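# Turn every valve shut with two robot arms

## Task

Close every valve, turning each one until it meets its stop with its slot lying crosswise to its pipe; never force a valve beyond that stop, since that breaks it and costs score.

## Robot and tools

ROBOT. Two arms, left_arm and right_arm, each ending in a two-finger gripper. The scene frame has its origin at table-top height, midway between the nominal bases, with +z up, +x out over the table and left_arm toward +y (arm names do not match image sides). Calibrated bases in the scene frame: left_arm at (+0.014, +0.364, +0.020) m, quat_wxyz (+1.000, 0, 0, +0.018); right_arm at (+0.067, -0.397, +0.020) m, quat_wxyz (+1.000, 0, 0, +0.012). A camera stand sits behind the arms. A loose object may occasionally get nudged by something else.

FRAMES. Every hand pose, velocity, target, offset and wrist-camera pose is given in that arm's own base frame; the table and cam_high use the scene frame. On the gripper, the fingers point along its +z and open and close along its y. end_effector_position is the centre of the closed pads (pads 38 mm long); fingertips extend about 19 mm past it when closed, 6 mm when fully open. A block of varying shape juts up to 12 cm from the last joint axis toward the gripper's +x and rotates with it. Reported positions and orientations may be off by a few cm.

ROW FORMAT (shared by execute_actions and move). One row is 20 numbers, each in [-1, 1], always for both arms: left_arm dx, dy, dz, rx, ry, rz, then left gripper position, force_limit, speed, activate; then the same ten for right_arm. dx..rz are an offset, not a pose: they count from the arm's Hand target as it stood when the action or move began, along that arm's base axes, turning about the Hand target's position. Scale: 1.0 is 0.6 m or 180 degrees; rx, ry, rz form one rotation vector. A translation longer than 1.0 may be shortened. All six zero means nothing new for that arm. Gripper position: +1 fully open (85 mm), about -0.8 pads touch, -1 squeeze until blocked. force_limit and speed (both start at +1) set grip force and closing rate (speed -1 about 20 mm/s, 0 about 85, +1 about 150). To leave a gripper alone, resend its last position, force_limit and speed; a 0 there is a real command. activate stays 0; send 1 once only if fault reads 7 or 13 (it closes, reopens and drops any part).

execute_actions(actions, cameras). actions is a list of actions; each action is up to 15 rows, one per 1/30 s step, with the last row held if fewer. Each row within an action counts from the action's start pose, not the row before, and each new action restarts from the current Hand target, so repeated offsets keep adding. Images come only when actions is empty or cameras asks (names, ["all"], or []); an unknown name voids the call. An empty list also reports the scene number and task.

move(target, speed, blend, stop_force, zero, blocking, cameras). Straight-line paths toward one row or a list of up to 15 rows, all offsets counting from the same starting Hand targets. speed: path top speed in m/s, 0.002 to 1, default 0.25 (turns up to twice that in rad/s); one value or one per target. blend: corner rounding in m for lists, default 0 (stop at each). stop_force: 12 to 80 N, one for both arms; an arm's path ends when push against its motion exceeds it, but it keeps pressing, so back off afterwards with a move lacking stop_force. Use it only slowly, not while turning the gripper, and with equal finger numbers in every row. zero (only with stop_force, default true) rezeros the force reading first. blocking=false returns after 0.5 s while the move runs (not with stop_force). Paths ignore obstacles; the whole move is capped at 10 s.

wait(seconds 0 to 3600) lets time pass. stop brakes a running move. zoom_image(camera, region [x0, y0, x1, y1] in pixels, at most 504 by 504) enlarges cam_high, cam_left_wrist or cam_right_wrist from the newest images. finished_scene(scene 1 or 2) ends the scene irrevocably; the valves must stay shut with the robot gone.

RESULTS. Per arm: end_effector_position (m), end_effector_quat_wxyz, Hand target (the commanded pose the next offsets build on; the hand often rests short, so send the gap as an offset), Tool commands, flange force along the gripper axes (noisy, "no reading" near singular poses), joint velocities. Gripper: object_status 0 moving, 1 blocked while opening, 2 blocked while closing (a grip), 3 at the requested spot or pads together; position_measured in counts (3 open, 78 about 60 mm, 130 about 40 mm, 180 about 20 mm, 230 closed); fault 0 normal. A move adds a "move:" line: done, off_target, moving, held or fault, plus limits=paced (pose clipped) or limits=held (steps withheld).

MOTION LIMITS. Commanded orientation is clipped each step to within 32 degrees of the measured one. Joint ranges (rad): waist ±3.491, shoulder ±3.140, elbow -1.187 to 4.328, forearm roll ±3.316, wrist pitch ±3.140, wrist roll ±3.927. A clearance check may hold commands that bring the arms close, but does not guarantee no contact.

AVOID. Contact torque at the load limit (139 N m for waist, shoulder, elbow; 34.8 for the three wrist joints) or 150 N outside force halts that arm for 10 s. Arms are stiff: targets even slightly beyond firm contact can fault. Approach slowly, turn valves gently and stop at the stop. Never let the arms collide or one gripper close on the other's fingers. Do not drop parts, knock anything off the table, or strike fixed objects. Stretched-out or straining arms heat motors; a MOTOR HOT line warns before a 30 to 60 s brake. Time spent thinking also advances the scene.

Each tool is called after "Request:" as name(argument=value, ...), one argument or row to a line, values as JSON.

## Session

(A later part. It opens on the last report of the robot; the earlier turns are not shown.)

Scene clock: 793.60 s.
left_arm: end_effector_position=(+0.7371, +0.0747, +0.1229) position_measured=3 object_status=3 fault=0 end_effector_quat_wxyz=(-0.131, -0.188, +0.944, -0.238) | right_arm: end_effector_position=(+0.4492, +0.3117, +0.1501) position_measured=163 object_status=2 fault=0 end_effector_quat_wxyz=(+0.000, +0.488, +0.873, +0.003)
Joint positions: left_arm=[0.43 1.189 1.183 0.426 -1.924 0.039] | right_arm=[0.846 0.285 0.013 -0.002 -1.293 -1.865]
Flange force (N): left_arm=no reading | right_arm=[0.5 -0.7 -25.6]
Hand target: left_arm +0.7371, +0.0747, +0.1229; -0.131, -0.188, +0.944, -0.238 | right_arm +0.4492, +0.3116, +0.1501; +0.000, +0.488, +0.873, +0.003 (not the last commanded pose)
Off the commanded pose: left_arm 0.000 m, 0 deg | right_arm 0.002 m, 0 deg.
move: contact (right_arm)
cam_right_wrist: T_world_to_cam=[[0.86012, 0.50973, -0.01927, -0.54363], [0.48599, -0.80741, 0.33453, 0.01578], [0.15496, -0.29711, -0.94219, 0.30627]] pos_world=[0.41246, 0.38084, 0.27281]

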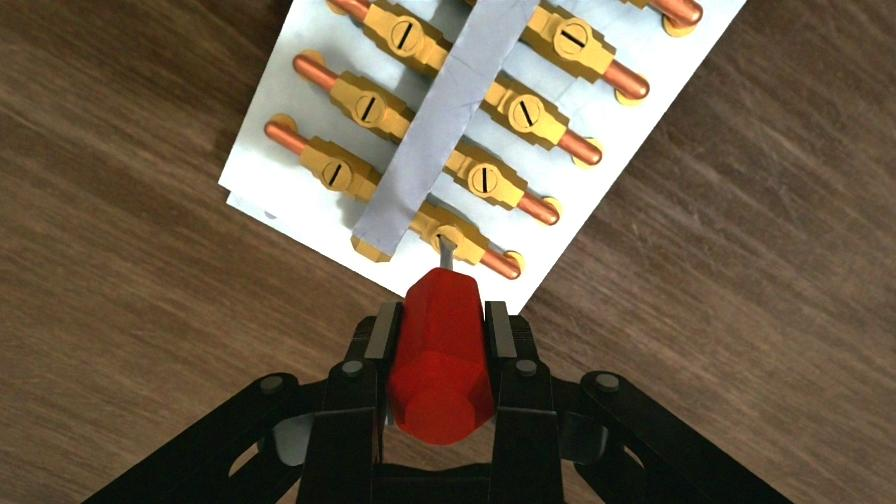

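Request:
move(
  target=[
    [0,0,0,0,0,0,1,1,1,0, 0,0,0.0015,0,0,0,-1,-0.2,-1,0],
    [0,0,0,0,0,0,1,1,1,0, 0,-0.0005,0.0015,0,0,0,-1,-0.2,-1,0],
  ],
  speed=0.05,
)

Request:
move(
  target=[0,0,0,0,0,0,1,1,1,0, 0,0,-0.012,0,0,0,-1,-0.2,-1,0],
  speed=0.01,
  stop_force=12,
  cameras=["cam_right_wrist"],
)

Request:
zoom_image(
  camera="cam_right_wrist",
  region=[425, 215, 475, 265],
)

Scene clock: 800.43 s.
left_arm: end_effector_position=(+0.7371, +0.0747, +0.1229) position_measured=3 object_status=3 fault=0 end_effector_quat_wxyz=(-0.131, -0.188, +0.944, -0.238) | right_arm: end_effector_position=(+0.4492, +0.3113, +0.1510) position_measured=163 object_status=2 fault=0 end_effector_quat_wxyz=(+0.000, +0.488, +0.873, +0.003)
Joint positions: left_arm=[0.43 1.189 1.183 0.426 -1.924 0.039] | right_arm=[0.845 0.285 0.014 -0.002 -1.295 -1.864]
Flange force (N): left_arm=no reading | right_arm=[-1.1 2.3 -2.8]
Hand target: left_arm +0.7371, +0.0747, +0.1229; -0.131, -0.188, +0.944, -0.238 | right_arm +0.4492, +0.3113, +0.1510; +0.000, +0.488, +0.873, +0.003
Off the commanded pose: left_arm 0.000 m, 0 deg | right_arm 0.000 m, 0 deg.
move: done

Scene clock: 801.17 s.
left_arm: end_effector_position=(+0.7371, +0.0747, +0.1229) position_measured=3 object_status=3 fault=0 end_effector_quat_wxyz=(-0.131, -0.188, +0.944, -0.238) | right_arm: end_effector_position=(+0.4493, +0.3115, +0.1500) position_measured=163 object_status=2 fault=0 end_effector_quat_wxyz=(+0.000, +0.488, +0.873, +0.003)
Joint positions: left_arm=[0.43 1.189 1.183 0.426 -1.924 0.039] | right_arm=[0.845 0.285 0.012 -0.002 -1.292 -1.864]
Flange force (N): left_arm=no reading | right_arm=[0.8 0.9 -32.9]
Hand target: left_arm +0.7371, +0.0747, +0.1229; -0.131, -0.188, +0.944, -0.238 | right_arm +0.4493, +0.3115, +0.1500; +0.000, +0.488, +0.873, +0.003 (not the last commanded pose)
Off the commanded pose: left_arm 0.000 m, 0 deg | right_arm 0.006 m, 0 deg.
move: contact (right_arm)
cam_right_wrist: T_world_to_cam=[[0.86012, 0.50976, -0.01841, -0.54378], [0.48579, -0.80761, 0.33432, 0.01587], [0.15556, -0.2965, -0.94228, 0.30567]] pos_world=[0.41246, 0.38064, 0.27271]

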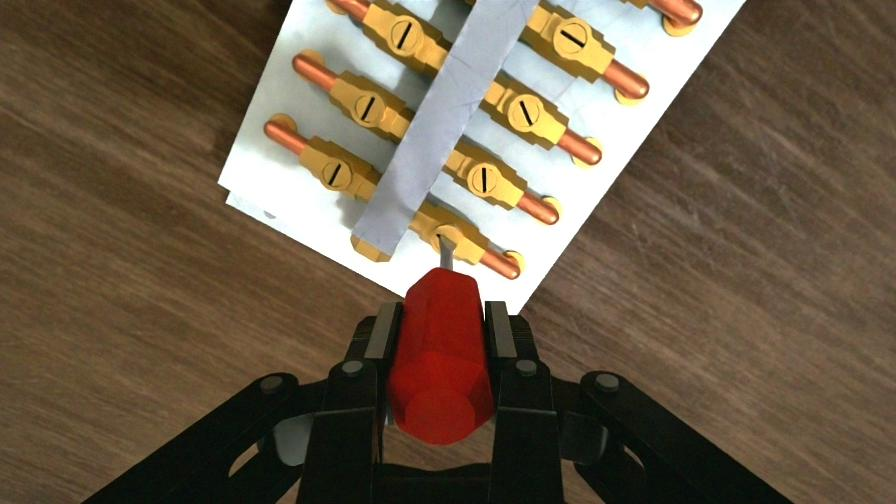

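Scaled by 10.080 from the camera's image (finer frame: 1280x720).

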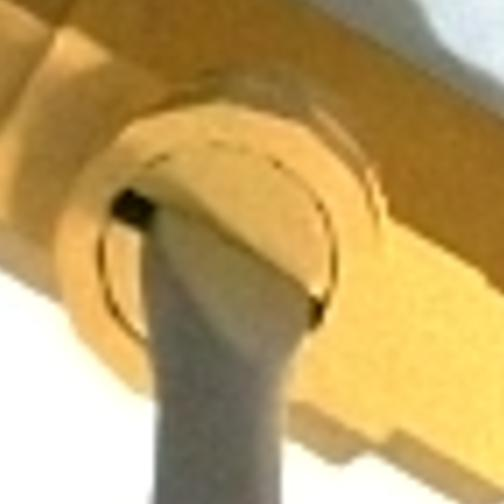

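Request:
move(
  target=[
    [0,0,0,0,0,0,1,1,1,0, 0,0,0.0015,0,0,0,-1,-0.2,-1,0],
    [0,0,0,0,0,0,1,1,1,0, 0,-0.0008,0.0015,0,0,0,-1,-0.2,-1,0],
  ],
  speed=0.05,
)

Request:
move(
  target=[0,0,0,0,0,0,1,1,1,0, 0,0,-0.012,0,0,0,-1,-0.2,-1,0],
  speed=0.01,
  stop_force=12,
  cameras=["cam_right_wrist"],
)

Request:
zoom_image(
  camera="cam_right_wrist",
  region=[425, 215, 475, 265],
)

Scene clock: 806.60 s.
left_arm: end_effector_position=(+0.7371, +0.0747, +0.1229) position_measured=3 object_status=3 fault=0 end_effector_quat_wxyz=(-0.131, -0.188, +0.944, -0.238) | right_arm: end_effector_position=(+0.4493, +0.3110, +0.1509) position_measured=163 object_status=2 fault=0 end_effector_quat_wxyz=(+0.000, +0.488, +0.873, +0.003)
Joint positions: left_arm=[0.43 1.189 1.183 0.426 -1.924 0.039] | right_arm=[0.845 0.284 0.013 -0.002 -1.294 -1.864]
Flange force (N): left_arm=no reading | right_arm=[-0.7 3.5 -3.0]
Hand target: left_arm +0.7371, +0.0747, +0.1229; -0.131, -0.188, +0.944, -0.238 | right_arm +0.4493, +0.3110, +0.1509; +0.000, +0.488, +0.873, +0.003
Off the commanded pose: left_arm 0.000 m, 0 deg | right_arm 0.000 m, 0 deg.
move: done

Scene clock: 807.53 s.
left_arm: end_effector_position=(+0.7371, +0.0747, +0.1229) position_measured=3 object_status=3 fault=0 end_effector_quat_wxyz=(-0.131, -0.188, +0.944, -0.238) | right_arm: end_effector_position=(+0.4493, +0.3110, +0.1477) position_measured=163 object_status=2 fault=0 end_effector_quat_wxyz=(+0.000, +0.488, +0.873, +0.003)
Joint positions: left_arm=[0.43 1.189 1.183 0.426 -1.924 0.039] | right_arm=[0.845 0.286 0.007 -0.002 -1.286 -1.864]
Flange force (N): left_arm=no reading | right_arm=[0.6 0.7 -26.6]
Hand target: left_arm +0.7371, +0.0747, +0.1229; -0.131, -0.188, +0.944, -0.238 | right_arm +0.4493, +0.3110, +0.1477; +0.000, +0.488, +0.873, +0.003 (not the last commanded pose)
Off the commanded pose: left_arm 0.000 m, 0 deg | right_arm 0.004 m, 0 deg.
move: contact (right_arm)
cam_right_wrist: T_world_to_cam=[[0.86007, 0.50985, -0.01815, -0.54365], [0.48581, -0.80763, 0.33426, 0.01625], [0.15576, -0.29631, -0.9423, 0.3032]] pos_world=[0.41246, 0.38015, 0.27041]

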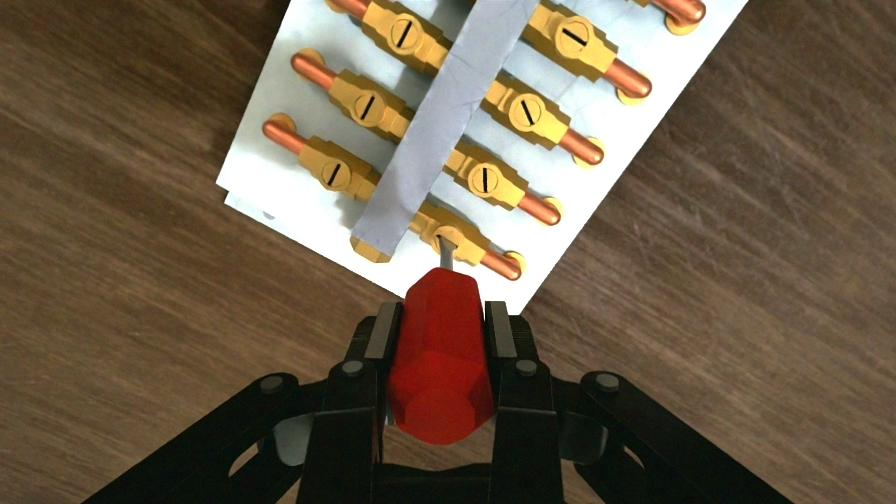

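Scaled by 10.080 from the camera's image (finer frame: 1280x720).

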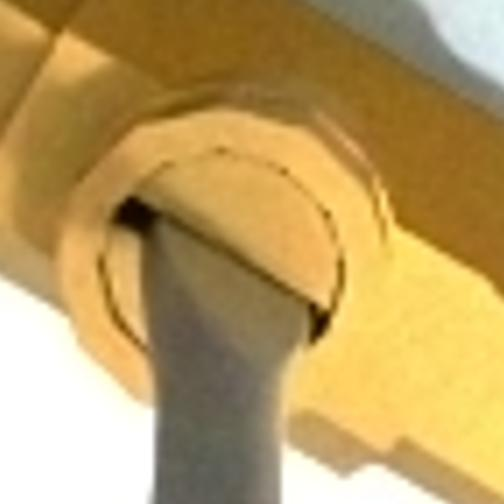

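Request:
move(
  target=[
    [0,0,0,0,0,0,1,1,1,0, 0,0,0.0013,0,0,0,-1,-0.2,-1,0],
    [0,0,0,0,0,0,1,1,1,0, -0.0022,-0.0002,0.0013,0,0,-0.176,-1,-0.2,-1,0],
    [0,0,0,0,0,0,1,1,1,0, -0.0042,0.0008,0.0013,0,0,-0.353,-1,-0.2,-1,0],
    [0,0,0,0,0,0,1,1,1,0, -0.006,0.0018,0.0013,0,0,-0.531,-1,-0.2,-1,0],
    [0,0,0,0,0,0,1,1,1,0, -0.006,0.0018,0.0013,0,0,-0.519,-1,-0.2,-1,0],
    [0,0,0,0,0,0,1,1,1,0, -0.006,0.0018,0.0213,0,0,-0.519,-1,-0.2,-1,0],
  ],
  speed=[0.3,0.3,0.3,0.3,0.3,0.1],
  blend=[0,0.002,0.002,0,0,0],
  cameras=["cam_right_wrist"],
)

Request:
zoom_image(
  camera="cam_right_wrist",
  region=[400, 200, 500, 275],
)

Scene clock: 821.00 s.
left_arm: end_effector_position=(+0.7371, +0.0747, +0.1229) position_measured=3 object_status=3 fault=0 end_effector_quat_wxyz=(-0.131, -0.188, +0.944, -0.238) | right_arm: end_effector_position=(+0.4458, +0.3121, +0.1605) position_measured=163 object_status=2 fault=0 end_effector_quat_wxyz=(+0.002, +0.970, +0.243, +0.002)
Joint positions: left_arm=[0.43 1.189 1.183 0.426 -1.924 0.039] | right_arm=[0.856 0.274 0.021 0.007 -1.316 -3.508]
Flange force (N): left_arm=no reading | right_arm=[1.9 0.6 -1.9]
Hand target: left_arm +0.7371, +0.0747, +0.1229; -0.131, -0.188, +0.944, -0.238 | right_arm +0.4457, +0.3121, +0.1605; +0.002, +0.970, +0.243, +0.002
Off the commanded pose: left_arm 0.000 m, 0 deg | right_arm 0.000 m, 0 deg.
move: done
cam_right_wrist: T_world_to_cam=[[0.45759, -0.88898, -0.018, 0.07498], [-0.83523, -0.43669, 0.3342, 0.48759], [-0.30496, -0.13789, -0.94233, 0.47203]] pos_world=[0.51689, 0.34467, 0.28321]

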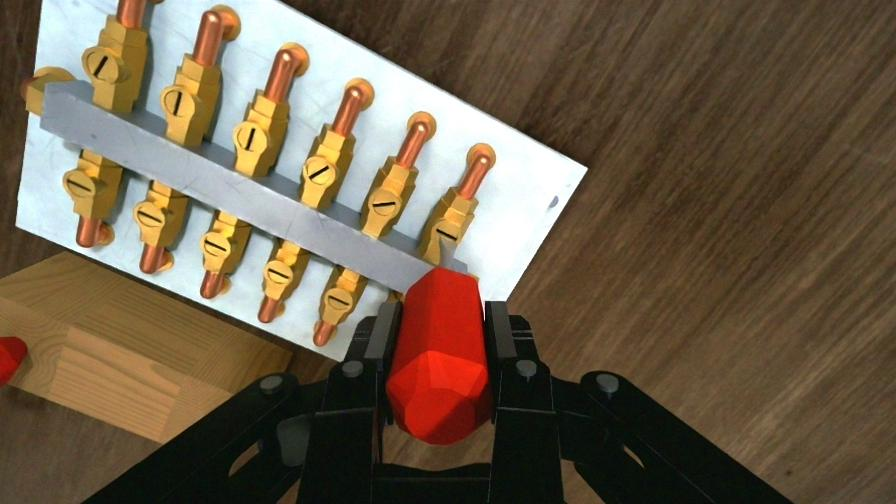

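Scaled by 5.040 from the camera's image (finer frame: 1280x720).

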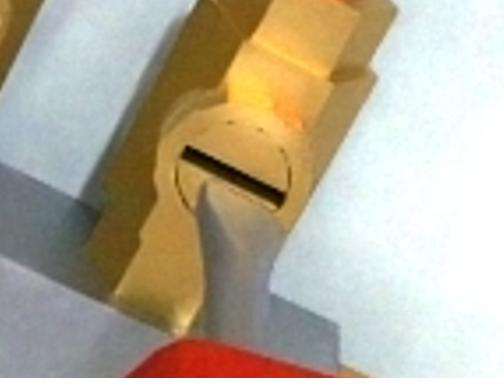

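Request:
move(
  target=[
    [0,0,0,0,0,0,1,1,1,0, 0.0027,0.0603,0,0,0,0.242,-1,-0.2,-1,0],
    [0,0,0,0,0,0,1,1,1,0, 0.0027,0.0603,-0.0085,0,0,0.242,-1,-0.2,-1,0],
  ],
  speed=0.2,
  cameras=["cam_right_wrist"],
)

Request:
zoom_image(
  camera="cam_right_wrist",
  region=[425, 215, 475, 265],
)

Scene clock: 835.87 s.
left_arm: end_effector_position=(+0.7371, +0.0747, +0.1229) position_measured=3 object_status=3 fault=0 end_effector_quat_wxyz=(-0.131, -0.188, +0.944, -0.238) | right_arm: end_effector_position=(+0.4473, +0.3483, +0.1554) position_measured=163 object_status=2 fault=0 end_effector_quat_wxyz=(+0.001, +0.810, +0.586, +0.003)
Joint positions: left_arm=[0.43 1.189 1.183 0.426 -1.924 0.039] | right_arm=[0.895 0.33 0.082 0.004 -1.317 -2.786]
Flange force (N): left_arm=no reading | right_arm=[3.4 2.9 -3.0]
Hand target: left_arm +0.7371, +0.0747, +0.1229; -0.131, -0.188, +0.944, -0.238 | right_arm +0.4473, +0.3483, +0.1554; +0.001, +0.810, +0.586, +0.003
Off the commanded pose: left_arm 0.000 m, 0 deg | right_arm 0.000 m, 0 deg.
move: done
cam_right_wrist: T_world_to_cam=[[0.94419, -0.3289, -0.01825, -0.30626], [-0.30427, -0.89202, 0.33425, 0.42758], [-0.12621, -0.31004, -0.94231, 0.45273]] pos_world=[0.47641, 0.42105, 0.27811]

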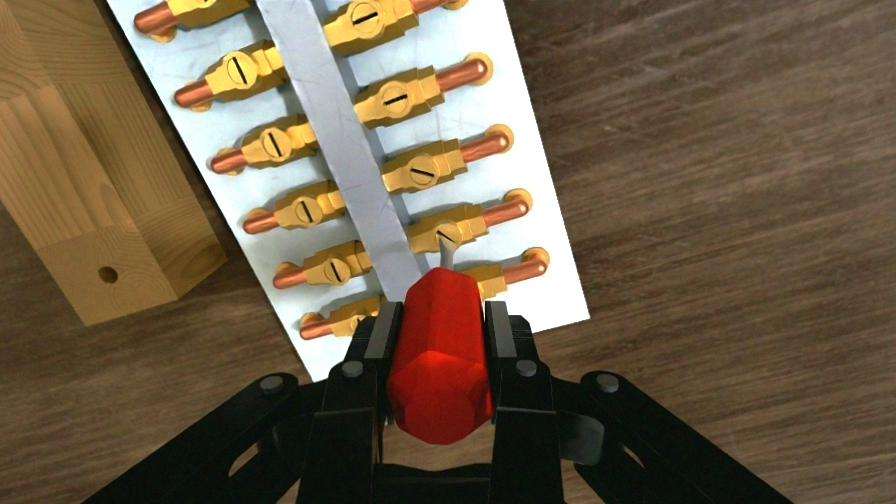

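Scaled by 10.080 from the camera's image (finer frame: 1280x720).

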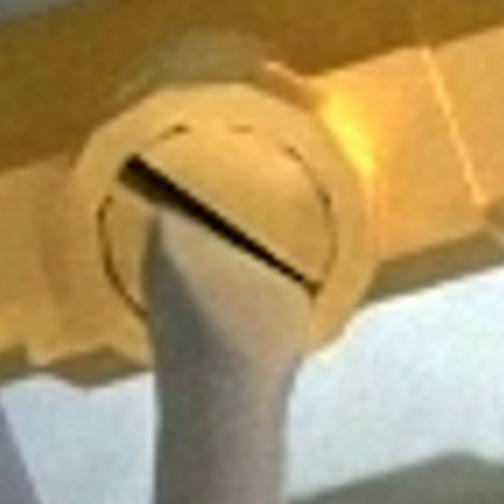

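Request:
move(
  target=[0,0,0,0,0,0,1,1,1,0, -0.0003,0.0003,0,0,0,-0.03,-1,-0.2,-1,0],
  speed=0.1,
  cameras=["cam_right_wrist"],
)

Request:
zoom_image(
  camera="cam_right_wrist",
  region=[425, 215, 475, 265],
)

Request:
move(
  target=[0,0,0,0,0,0,1,1,1,0, 0,0,-0.014,0,0,0,-1,-0.2,-1,0],
  speed=0.01,
  stop_force=12,
  cameras=["cam_right_wrist"],
)

Request:
zoom_image(
  camera="cam_right_wrist",
  region=[425, 215, 475, 265],
)

Scene clock: 841.97 s.
left_arm: end_effector_position=(+0.7371, +0.0747, +0.1229) position_measured=3 object_status=3 fault=0 end_effector_quat_wxyz=(-0.131, -0.188, +0.944, -0.238) | right_arm: end_effector_position=(+0.4472, +0.3484, +0.1553) position_measured=163 object_status=2 fault=0 end_effector_quat_wxyz=(+0.001, +0.837, +0.547, +0.003)
Joint positions: left_arm=[0.43 1.189 1.183 0.426 -1.924 0.039] | right_arm=[0.896 0.33 0.082 0.005 -1.317 -2.881]
Flange force (N): left_arm=no reading | right_arm=[2.2 1.9 -3.1]
Hand target: left_arm +0.7371, +0.0747, +0.1229; -0.131, -0.188, +0.944, -0.238 | right_arm +0.4472, +0.3484, +0.1554; +0.001, +0.837, +0.547, +0.003
Off the commanded pose: left_arm 0.000 m, 0 deg | right_arm 0.000 m, 0 deg.
move: done
cam_right_wrist: T_world_to_cam=[[0.90905, -0.41629, -0.0182, -0.25996], [-0.38687, -0.85941, 0.3343, 0.45324], [-0.1548, -0.29685, -0.94229, 0.46096]] pos_world=[0.48302, 0.41813, 0.27811]

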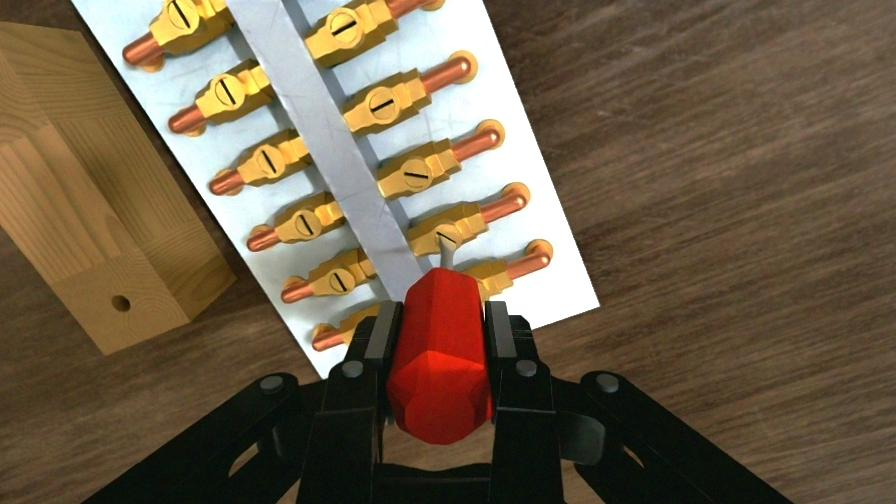

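Scaled by 10.080 from the camera's image (finer frame: 1280x720).

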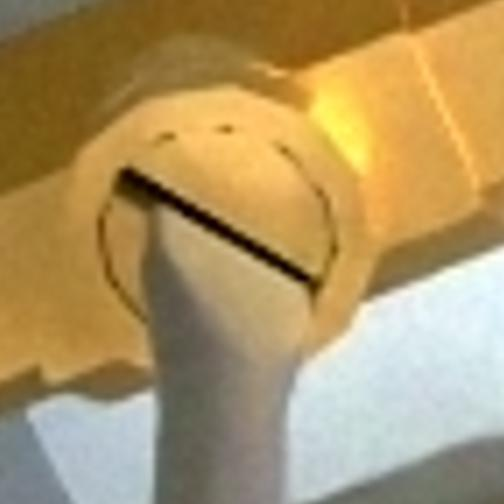

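Scene clock: 843.10 s.
left_arm: end_effector_position=(+0.7371, +0.0747, +0.1229) position_measured=3 object_status=3 fault=0 end_effector_quat_wxyz=(-0.131, -0.188, +0.944, -0.238) | right_arm: end_effector_position=(+0.4472, +0.3485, +0.1502) position_measured=163 object_status=2 fault=0 end_effector_quat_wxyz=(+0.001, +0.837, +0.547, +0.003)
Joint positions: left_arm=[0.43 1.189 1.183 0.426 -1.924 0.039] | right_arm=[0.896 0.333 0.074 0.005 -1.306 -2.881]
Flange force (N): left_arm=no reading | right_arm=[1.5 -1.4 -23.5]
Hand target: left_arm +0.7371, +0.0747, +0.1229; -0.131, -0.188, +0.944, -0.238 | right_arm +0.4472, +0.3485, +0.1502; +0.001, +0.837, +0.547, +0.003 (not the last commanded pose)
Off the commanded pose: left_arm 0.000 m, 0 deg | right_arm 0.003 m, 0 deg.
move: contact (right_arm)
cam_right_wrist: T_world_to_cam=[[0.9091, -0.41618, -0.018, -0.26018], [-0.38686, -0.8595, 0.33407, 0.45504], [-0.1545, -0.29675, -0.94237, 0.45598]] pos_world=[0.48302, 0.41813, 0.27301]

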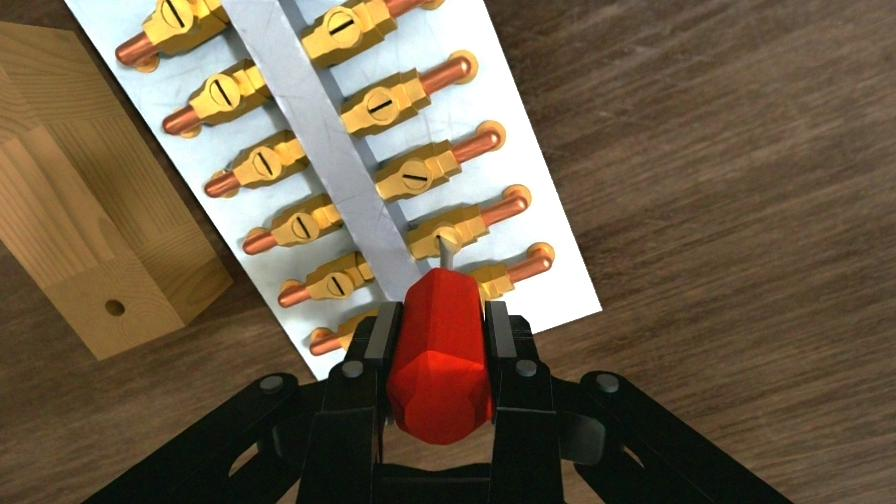

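Scaled by 10.080 from the camera's image (finer frame: 1280x720).

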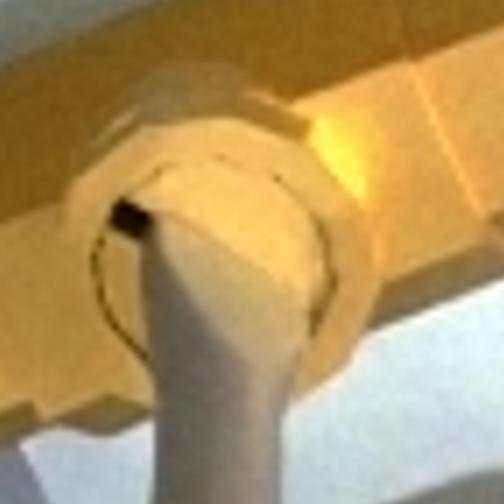

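Request:
move(
  target=[
    [0,0,0,0,0,0,1,1,1,0, 0,0,0.0015,0,0,0,-1,-0.2,-1,0],
    [0,0,0,0,0,0,1,1,1,0, -0.0006,-0.0005,0.0015,0,0,0,-1,-0.2,-1,0],
  ],
  speed=0.05,
)

Request:
move(
  target=[0,0,0,0,0,0,1,1,1,0, 0,0,-0.012,0,0,0,-1,-0.2,-1,0],
  speed=0.01,
  stop_force=12,
  cameras=["cam_right_wrist"],
)

Request:
zoom_image(
  camera="cam_right_wrist",
  region=[425, 215, 475, 265],
)

Scene clock: 850.20 s.
left_arm: end_effector_position=(+0.7371, +0.0747, +0.1229) position_measured=3 object_status=3 fault=0 end_effector_quat_wxyz=(-0.131, -0.188, +0.944, -0.238) | right_arm: end_effector_position=(+0.4469, +0.3482, +0.1511) position_measured=163 object_status=2 fault=0 end_effector_quat_wxyz=(+0.001, +0.837, +0.547, +0.003)
Joint positions: left_arm=[0.43 1.189 1.183 0.426 -1.924 0.039] | right_arm=[0.896 0.332 0.074 0.004 -1.308 -2.881]
Flange force (N): left_arm=no reading | right_arm=[1.5 1.8 -2.3]
Hand target: left_arm +0.7371, +0.0747, +0.1229; -0.131, -0.188, +0.944, -0.238 | right_arm +0.4468, +0.3482, +0.1511; +0.001, +0.837, +0.547, +0.003
Off the commanded pose: left_arm 0.000 m, 0 deg | right_arm 0.000 m, 0 deg.
move: done

Scene clock: 850.93 s.
left_arm: end_effector_position=(+0.7371, +0.0747, +0.1229) position_measured=3 object_status=3 fault=0 end_effector_quat_wxyz=(-0.131, -0.188, +0.944, -0.238) | right_arm: end_effector_position=(+0.4468, +0.3483, +0.1501) position_measured=163 object_status=2 fault=0 end_effector_quat_wxyz=(+0.001, +0.837, +0.547, +0.003)
Joint positions: left_arm=[0.43 1.189 1.183 0.426 -1.924 0.039] | right_arm=[0.896 0.332 0.071 0.004 -1.304 -2.881]
Flange force (N): left_arm=no reading | right_arm=[2.0 0.0 -29.1]
Hand target: left_arm +0.7371, +0.0747, +0.1229; -0.131, -0.188, +0.944, -0.238 | right_arm +0.4468, +0.3482, +0.1501; +0.001, +0.837, +0.547, +0.003 (not the last commanded pose)
Off the commanded pose: left_arm 0.000 m, 0 deg | right_arm 0.006 m, 0 deg.
move: contact (right_arm)
cam_right_wrist: T_world_to_cam=[[0.90905, -0.41629, -0.01806, -0.25986], [-0.38705, -0.85968, 0.33337, 0.45502], [-0.15431, -0.29606, -0.94262, 0.45543]] pos_world=[0.48262, 0.41783, 0.27291]

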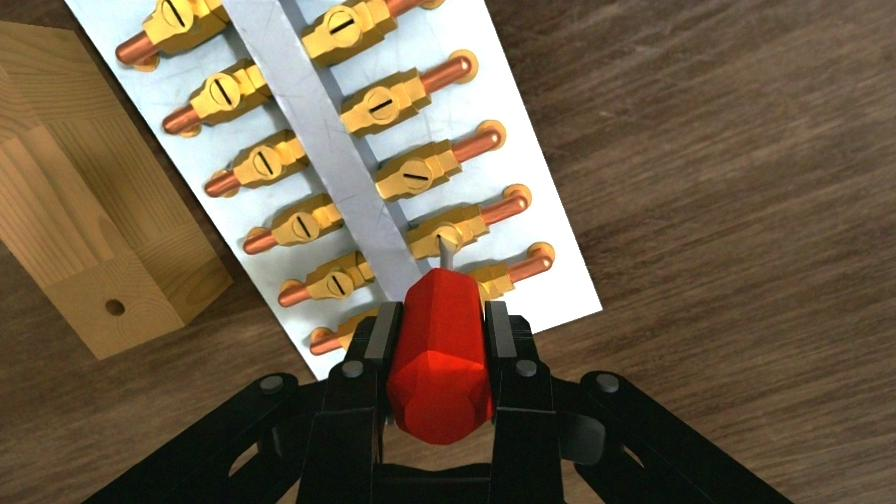

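Scaled by 10.080 from the camera's image (finer frame: 1280x720).

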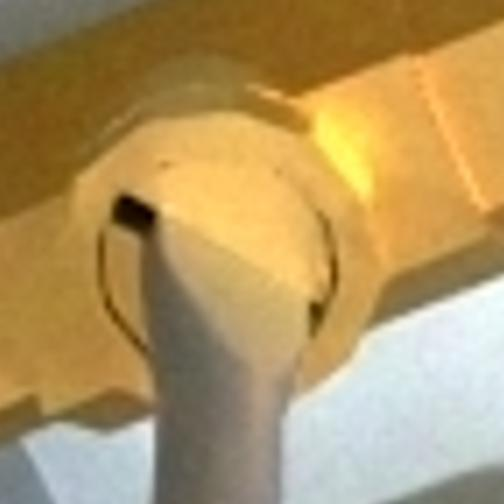

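Request:
move(
  target=[
    [0,0,0,0,0,0,1,1,1,0, 0,0,0.0015,0,0,0,-1,-0.2,-1,0],
    [0,0,0,0,0,0,1,1,1,0, -0.0005,-0.0004,0.0015,0,0,0,-1,-0.2,-1,0],
  ],
  speed=0.05,
)

Request:
move(
  target=[0,0,0,0,0,0,1,1,1,0, 0,0,-0.012,0,0,0,-1,-0.2,-1,0],
  speed=0.01,
  stop_force=12,
  cameras=["cam_right_wrist"],
)

Request:
zoom_image(
  camera="cam_right_wrist",
  region=[425, 215, 475, 265],
)

Scene clock: 859.27 s.
left_arm: end_effector_position=(+0.7371, +0.0747, +0.1229) position_measured=3 object_status=3 fault=0 end_effector_quat_wxyz=(-0.131, -0.188, +0.944, -0.238) | right_arm: end_effector_position=(+0.4466, +0.3480, +0.1510) position_measured=163 object_status=2 fault=0 end_effector_quat_wxyz=(+0.001, +0.837, +0.547, +0.003)
Joint positions: left_arm=[0.43 1.189 1.183 0.426 -1.924 0.039] | right_arm=[0.896 0.33 0.072 0.004 -1.306 -2.881]
Flange force (N): left_arm=no reading | right_arm=[2.4 1.9 -2.7]
Hand target: left_arm +0.7371, +0.0747, +0.1229; -0.131, -0.188, +0.944, -0.238 | right_arm +0.4465, +0.3480, +0.1510; +0.001, +0.837, +0.547, +0.003
Off the commanded pose: left_arm 0.000 m, 0 deg | right_arm 0.000 m, 0 deg.
move: done

Scene clock: 860.20 s.
left_arm: end_effector_position=(+0.7371, +0.0747, +0.1229) position_measured=3 object_status=3 fault=0 end_effector_quat_wxyz=(-0.131, -0.188, +0.944, -0.238) | right_arm: end_effector_position=(+0.4466, +0.3481, +0.1477) position_measured=163 object_status=2 fault=0 end_effector_quat_wxyz=(+0.001, +0.837, +0.547, +0.004)
Joint positions: left_arm=[0.43 1.189 1.183 0.426 -1.924 0.039] | right_arm=[0.896 0.332 0.066 0.004 -1.299 -2.881]
Flange force (N): left_arm=no reading | right_arm=[1.2 -0.2 -24.6]
Hand target: left_arm +0.7371, +0.0747, +0.1229; -0.131, -0.188, +0.944, -0.238 | right_arm +0.4466, +0.3480, +0.1477; +0.001, +0.837, +0.547, +0.004 (not the last commanded pose)
Off the commanded pose: left_arm 0.000 m, 0 deg | right_arm 0.004 m, 0 deg.
move: contact (right_arm)
cam_right_wrist: T_world_to_cam=[[0.90907, -0.41625, -0.01797, -0.25976], [-0.38709, -0.85977, 0.33311, 0.45566], [-0.15411, -0.29586, -0.94272, 0.4529]] pos_world=[0.48232, 0.41763, 0.27051]

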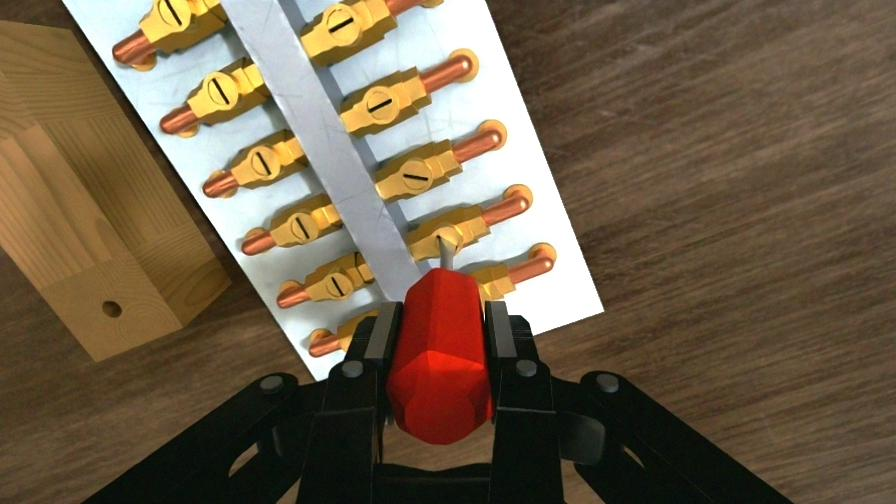

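Scaled by 10.080 from the camera's image (finer frame: 1280x720).

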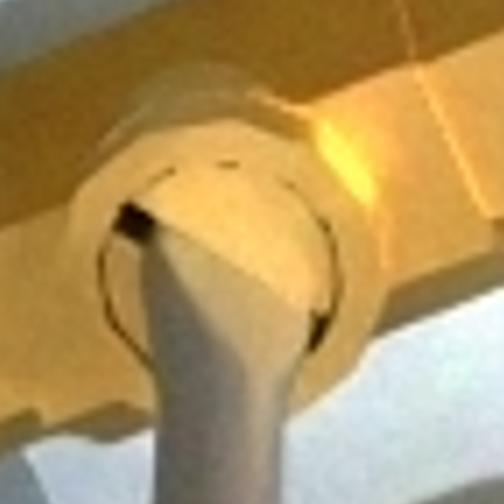

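Request:
move(
  target=[
    [0,0,0,0,0,0,1,1,1,0, 0,0,0.0013,0,0,0,-1,-0.2,-1,0],
    [0,0,0,0,0,0,1,1,1,0, -0.001,0.001,0.0013,0,0,-0.113,-1,-0.2,-1,0],
    [0,0,0,0,0,0,1,1,1,0, -0.0023,0.0015,0.0013,0,0,-0.224,-1,-0.2,-1,0],
    [0,0,0,0,0,0,1,1,1,0, -0.0023,0.0015,0.0013,0,0,-0.212,-1,-0.2,-1,0],
    [0,0,0,0,0,0,1,1,1,0, -0.0023,0.0015,0.0213,0,0,-0.212,-1,-0.2,-1,0],
  ],
  speed=[0.3,0.3,0.3,0.3,0.1],
  blend=[0,0.002,0,0,0],
  cameras=["cam_right_wrist"],
)

Request:
zoom_image(
  camera="cam_right_wrist",
  region=[370, 180, 470, 255],
)

Scene clock: 875.03 s.
left_arm: end_effector_position=(+0.7371, +0.0747, +0.1229) position_measured=3 object_status=3 fault=0 end_effector_quat_wxyz=(-0.131, -0.188, +0.944, -0.238) | right_arm: end_effector_position=(+0.4452, +0.3489, +0.1605) position_measured=163 object_status=2 fault=0 end_effector_quat_wxyz=(+0.002, +0.970, +0.243, +0.003)
Joint positions: left_arm=[0.43 1.189 1.183 0.426 -1.924 0.039] | right_arm=[0.901 0.326 0.087 0.008 -1.33 -3.553]
Flange force (N): left_arm=no reading | right_arm=[3.0 0.4 -2.8]
Hand target: left_arm +0.7371, +0.0747, +0.1229; -0.131, -0.188, +0.944, -0.238 | right_arm +0.4452, +0.3489, +0.1605; +0.002, +0.970, +0.243, +0.003
Off the commanded pose: left_arm 0.000 m, 0 deg | right_arm 0.000 m, 0 deg.
move: done
cam_right_wrist: T_world_to_cam=[[0.4577, -0.88893, -0.01783, 0.10793], [-0.83554, -0.43689, 0.33316, 0.5037], [-0.30395, -0.13759, -0.9427, 0.4765]] pos_world=[0.5163, 0.38157, 0.28331]

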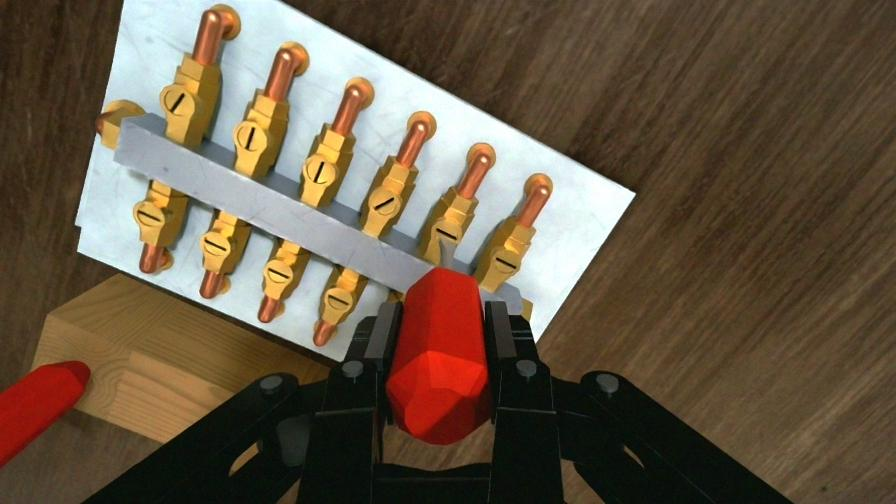

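Scaled by 5.040 from the camera's image (finer frame: 1280x720).

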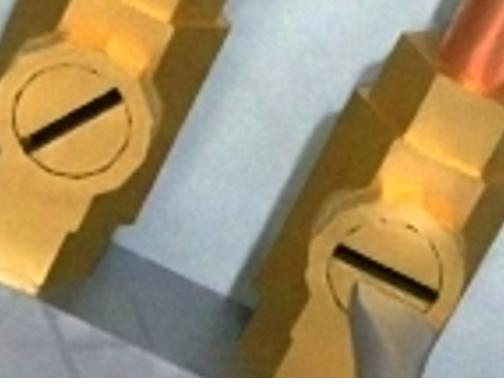

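Request:
move(
  target=[
    [0,0,0,0,0,0,1,1,1,0, 0.0032,0.0598,0,0,0,0.3217,-1,-0.2,-1,0],
    [0,0,0,0,0,0,1,1,1,0, 0.0032,0.0598,-0.0085,0,0,0.3217,-1,-0.2,-1,0],
  ],
  speed=0.2,
  cameras=["cam_right_wrist"],
)

Request:
zoom_image(
  camera="cam_right_wrist",
  region=[425, 215, 475, 265],
)

Scene clock: 884.23 s.
left_arm: end_effector_position=(+0.7371, +0.0747, +0.1229) position_measured=3 object_status=3 fault=0 end_effector_quat_wxyz=(-0.131, -0.188, +0.944, -0.238) | right_arm: end_effector_position=(+0.4471, +0.3849, +0.1554) position_measured=163 object_status=2 fault=0 end_effector_quat_wxyz=(+0.000, +0.731, +0.682, +0.004)
Joint positions: left_arm=[0.43 1.189 1.183 0.426 -1.924 0.039] | right_arm=[0.934 0.385 0.157 0.002 -1.335 -2.574]
Flange force (N): left_arm=no reading | right_arm=[0.5 1.9 -2.1]
Hand target: left_arm +0.7371, +0.0747, +0.1229; -0.131, -0.188, +0.944, -0.238 | right_arm +0.4471, +0.3848, +0.1554; +0.000, +0.731, +0.682, +0.004
Off the commanded pose: left_arm 0.000 m, 0 deg | right_arm 0.000 m, 0 deg.
move: done
cam_right_wrist: T_world_to_cam=[[0.99625, -0.08457, -0.01806, -0.41139], [-0.07375, -0.93998, 0.33315, 0.37571], [-0.04515, -0.33057, -0.9427, 0.43578]] pos_world=[0.45724, 0.46243, 0.27821]

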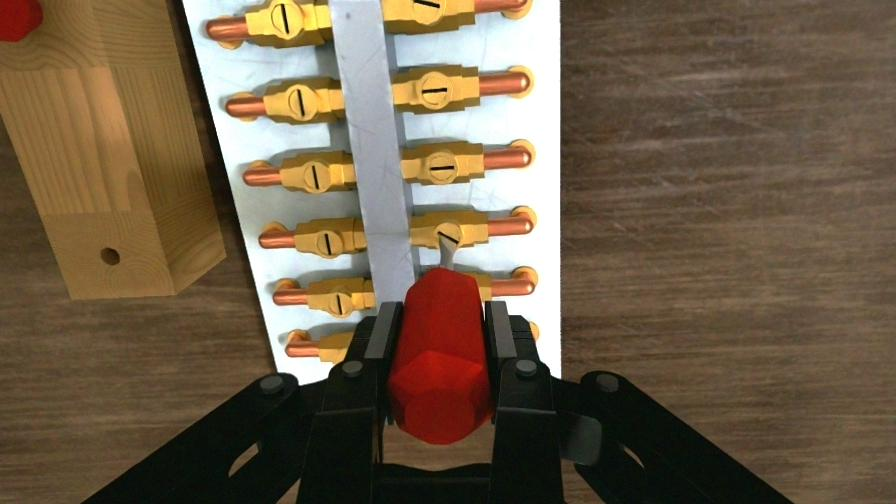

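Scaled by 10.080 from the camera's image (finer frame: 1280x720).

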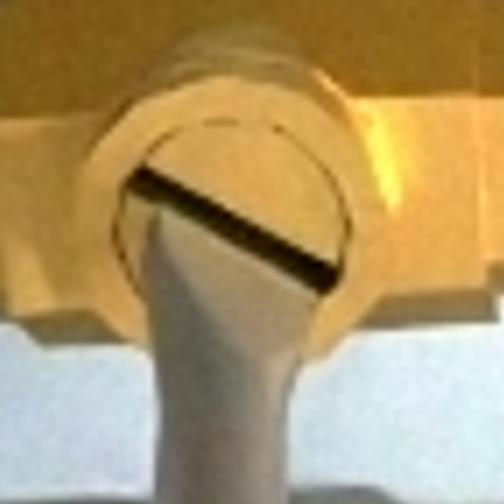

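Request:
move(
  target=[
    [0,0,0,0,0,0,1,1,1,0, 0.0007,-0.0008,0,0,0,0.008,-1,-0.2,-1,0],
  ],
  speed=0.05,
)

Request:
move(
  target=[0,0,0,0,0,0,1,1,1,0, 0,0,-0.014,0,0,0,-1,-0.2,-1,0],
  speed=0.01,
  stop_force=12,
  cameras=["cam_right_wrist"],
)

Request:
zoom_image(
  camera="cam_right_wrist",
  region=[425, 215, 475, 265],
)

Scene clock: 890.97 s.
left_arm: end_effector_position=(+0.7371, +0.0747, +0.1229) position_measured=3 object_status=3 fault=0 end_effector_quat_wxyz=(-0.131, -0.188, +0.944, -0.238) | right_arm: end_effector_position=(+0.4476, +0.3843, +0.1554) position_measured=163 object_status=2 fault=0 end_effector_quat_wxyz=(+0.001, +0.722, +0.692, +0.004)
Joint positions: left_arm=[0.43 1.189 1.183 0.426 -1.924 0.039] | right_arm=[0.933 0.385 0.157 0.002 -1.335 -2.548]
Flange force (N): left_arm=no reading | right_arm=[1.4 2.5 -2.5]
Hand target: left_arm +0.7371, +0.0747, +0.1229; -0.131, -0.188, +0.944, -0.238 | right_arm +0.4475, +0.3843, +0.1554; +0.000, +0.722, +0.692, +0.004
Off the commanded pose: left_arm 0.000 m, 0 deg | right_arm 0.000 m, 0 deg.
move: done

Scene clock: 892.33 s.
left_arm: end_effector_position=(+0.7371, +0.0747, +0.1229) position_measured=3 object_status=3 fault=0 end_effector_quat_wxyz=(-0.131, -0.188, +0.944, -0.238) | right_arm: end_effector_position=(+0.4476, +0.3844, +0.1479) position_measured=163 object_status=2 fault=0 end_effector_quat_wxyz=(+0.000, +0.722, +0.692, +0.004)
Joint positions: left_arm=[0.43 1.189 1.183 0.426 -1.924 0.039] | right_arm=[0.933 0.39 0.145 0.002 -1.318 -2.548]
Flange force (N): left_arm=no reading | right_arm=[2.4 0.0 -25.7]
Hand target: left_arm +0.7371, +0.0747, +0.1229; -0.131, -0.188, +0.944, -0.238 | right_arm +0.4476, +0.3844, +0.1479; +0.000, +0.722, +0.692, +0.004 (not the last commanded pose)
Off the commanded pose: left_arm 0.000 m, 0 deg | right_arm 0.001 m, 0 deg.
move: contact (right_arm)
cam_right_wrist: T_world_to_cam=[[0.99806, -0.0596, -0.01786, -0.4225], [-0.05027, -0.9416, 0.33295, 0.36794], [-0.03666, -0.33141, -0.94278, 0.42508]] pos_world=[0.45576, 0.46214, 0.27071]

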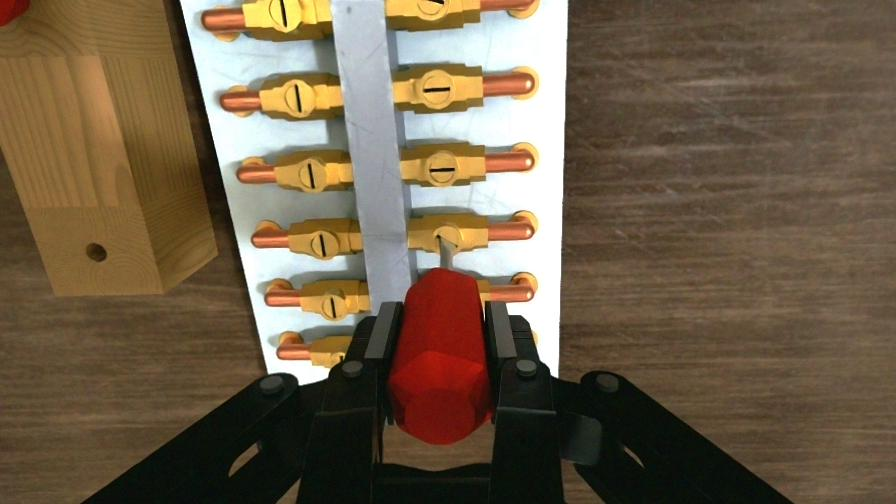

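Scaled by 10.080 from the camera's image (finer frame: 1280x720).

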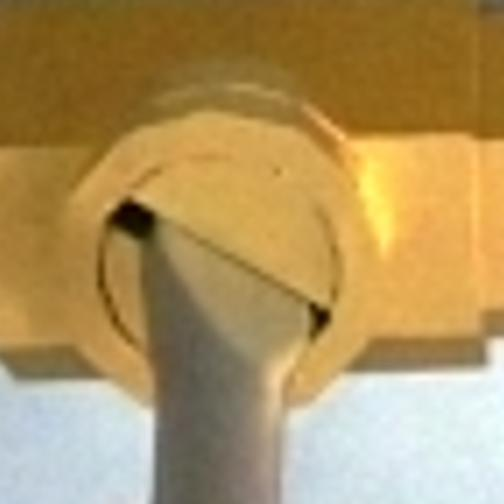

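Request:
move(
  target=[
    [0,0,0,0,0,0,1,1,1,0, 0,0,0.0013,0,0,0,-1,-0.2,-1,0],
    [0,0,0,0,0,0,1,1,1,0, -0.0018,0.001,0.0013,0,0,-0.164,-1,-0.2,-1,0],
    [0,0,0,0,0,0,1,1,1,0, -0.0037,0.002,0.0013,0,0,-0.342,-1,-0.2,-1,0],
    [0,0,0,0,0,0,1,1,1,0, -0.0037,0.002,0.0013,0,0,-0.33,-1,-0.2,-1,0],
    [0,0,0,0,0,0,1,1,1,0, -0.0037,0.002,0.0213,0,0,-0.33,-1,-0.2,-1,0],
    [0,0,0,0,0,0,1,1,1,0, 0.0022,0.0615,0.0213,0,0,0.184,-1,-0.2,-1,0],
    [0,0,0,0,0,0,1,1,1,0, 0.0022,0.0615,0.0118,0,0,0.184,-1,-0.2,-1,0],
  ],
  speed=[0.3,0.3,0.3,0.3,0.1,0.3,0.1],
  blend=[0,0.002,0,0,0.003,0,0],
  cameras=["cam_right_wrist"],
)

Request:
zoom_image(
  camera="cam_right_wrist",
  region=[425, 215, 475, 265],
)

Scene clock: 910.70 s.
left_arm: end_effector_position=(+0.7371, +0.0747, +0.1229) position_measured=3 object_status=3 fault=0 end_effector_quat_wxyz=(-0.131, -0.188, +0.944, -0.238) | right_arm: end_effector_position=(+0.4489, +0.4213, +0.1550) position_measured=163 object_status=2 fault=0 end_effector_quat_wxyz=(-0.001, +0.495, +0.869, +0.004)
Joint positions: left_arm=[0.43 1.189 1.183 0.426 -1.924 0.039] | right_arm=[0.965 0.45 0.248 -0.002 -1.361 -2.001]
Flange force (N): left_arm=no reading | right_arm=[-0.2 1.5 -2.4]
Hand target: left_arm +0.7371, +0.0747, +0.1229; -0.131, -0.188, +0.944, -0.238 | right_arm +0.4489, +0.4213, +0.1549; -0.001, +0.495, +0.869, +0.004
Off the commanded pose: left_arm 0.000 m, 0 deg | right_arm 0.000 m, 0 deg.
move: done
cam_right_wrist: T_world_to_cam=[[0.86847, 0.49542, -0.01788, -0.5971], [0.4724, -0.8161, 0.33288, 0.11287], [0.15032, -0.29755, -0.9428, 0.34584]] pos_world=[0.41325, 0.49083, 0.27781]

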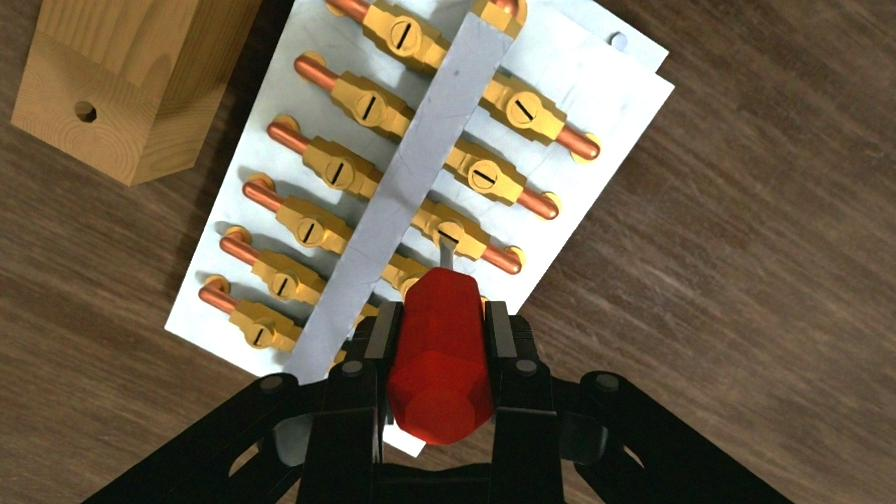

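Scaled by 10.080 from the camera's image (finer frame: 1280x720).

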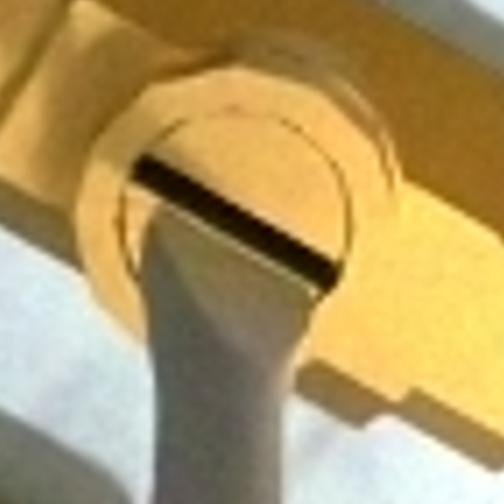

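Request:
move(
  target=[
    [0,0,0,0,0,0,1,1,1,0, 0.0007,0.0004,0,0,0,-0.004,-1,-0.2,-1,0],
  ],
  speed=0.05,
)

Request:
move(
  target=[0,0,0,0,0,0,1,1,1,0, 0,0,-0.014,0,0,0,-1,-0.2,-1,0],
  speed=0.01,
  stop_force=12,
  cameras=["cam_right_wrist"],
)

Request:
zoom_image(
  camera="cam_right_wrist",
  region=[425, 215, 475, 265],
)

Scene clock: 916.77 s.
left_arm: end_effector_position=(+0.7371, +0.0747, +0.1229) position_measured=3 object_status=3 fault=0 end_effector_quat_wxyz=(-0.131, -0.188, +0.944, -0.238) | right_arm: end_effector_position=(+0.4493, +0.4215, +0.1549) position_measured=163 object_status=2 fault=0 end_effector_quat_wxyz=(-0.001, +0.501, +0.866, +0.004)
Joint positions: left_arm=[0.43 1.189 1.183 0.426 -1.924 0.039] | right_arm=[0.965 0.451 0.249 -0.002 -1.361 -2.013]
Flange force (N): left_arm=no reading | right_arm=[-0.3 3.0 -2.9]
Hand target: left_arm +0.7371, +0.0747, +0.1229; -0.131, -0.188, +0.944, -0.238 | right_arm +0.4493, +0.4215, +0.1549; -0.001, +0.501, +0.866, +0.004
Off the commanded pose: left_arm 0.000 m, 0 deg | right_arm 0.000 m, 0 deg.
move: done

Scene clock: 918.07 s.
left_arm: end_effector_position=(+0.7371, +0.0747, +0.1229) position_measured=3 object_status=3 fault=0 end_effector_quat_wxyz=(-0.131, -0.188, +0.944, -0.238) | right_arm: end_effector_position=(+0.4493, +0.4215, +0.1481) position_measured=163 object_status=2 fault=0 end_effector_quat_wxyz=(-0.001, +0.501, +0.866, +0.004)
Joint positions: left_arm=[0.43 1.189 1.183 0.426 -1.924 0.039] | right_arm=[0.965 0.455 0.238 -0.002 -1.346 -2.013]
Flange force (N): left_arm=no reading | right_arm=[2.4 0.5 -24.5]
Hand target: left_arm +0.7371, +0.0747, +0.1229; -0.131, -0.188, +0.944, -0.238 | right_arm +0.4493, +0.4215, +0.1481; -0.001, +0.501, +0.866, +0.004 (not the last commanded pose)
Off the commanded pose: left_arm 0.000 m, 0 deg | right_arm 0.002 m, 0 deg.
move: contact (right_arm)
cam_right_wrist: T_world_to_cam=[[0.8746, 0.48451, -0.01773, -0.59591], [0.46209, -0.82195, 0.33298, 0.12224], [0.14676, -0.29942, -0.94277, 0.34173]] pos_world=[0.41455, 0.49152, 0.27091]

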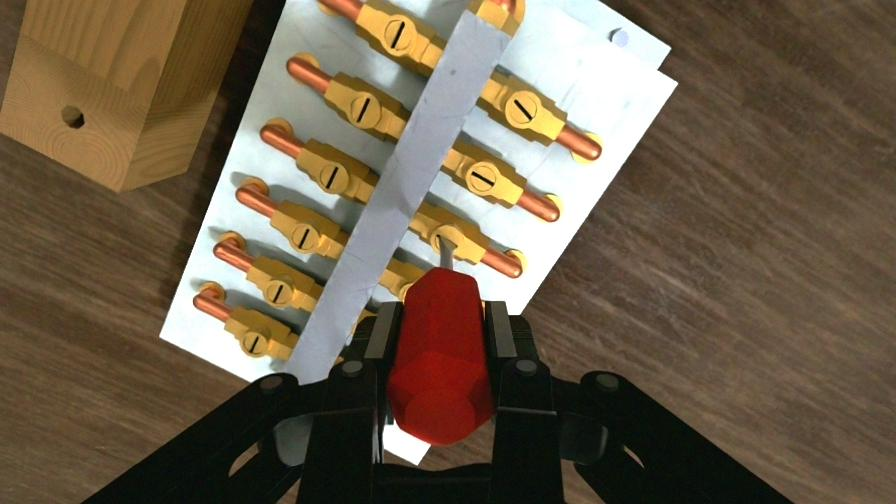

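Scaled by 10.080 from the camera's image (finer frame: 1280x720).

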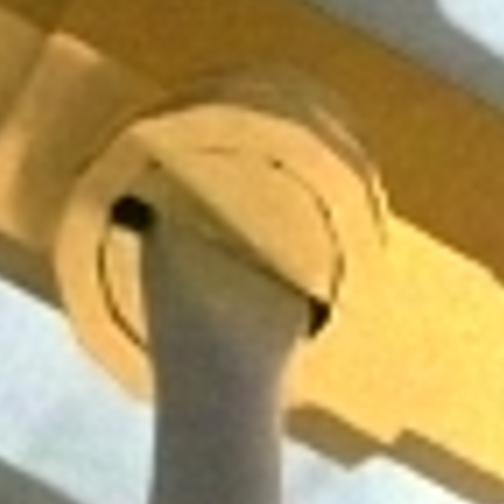

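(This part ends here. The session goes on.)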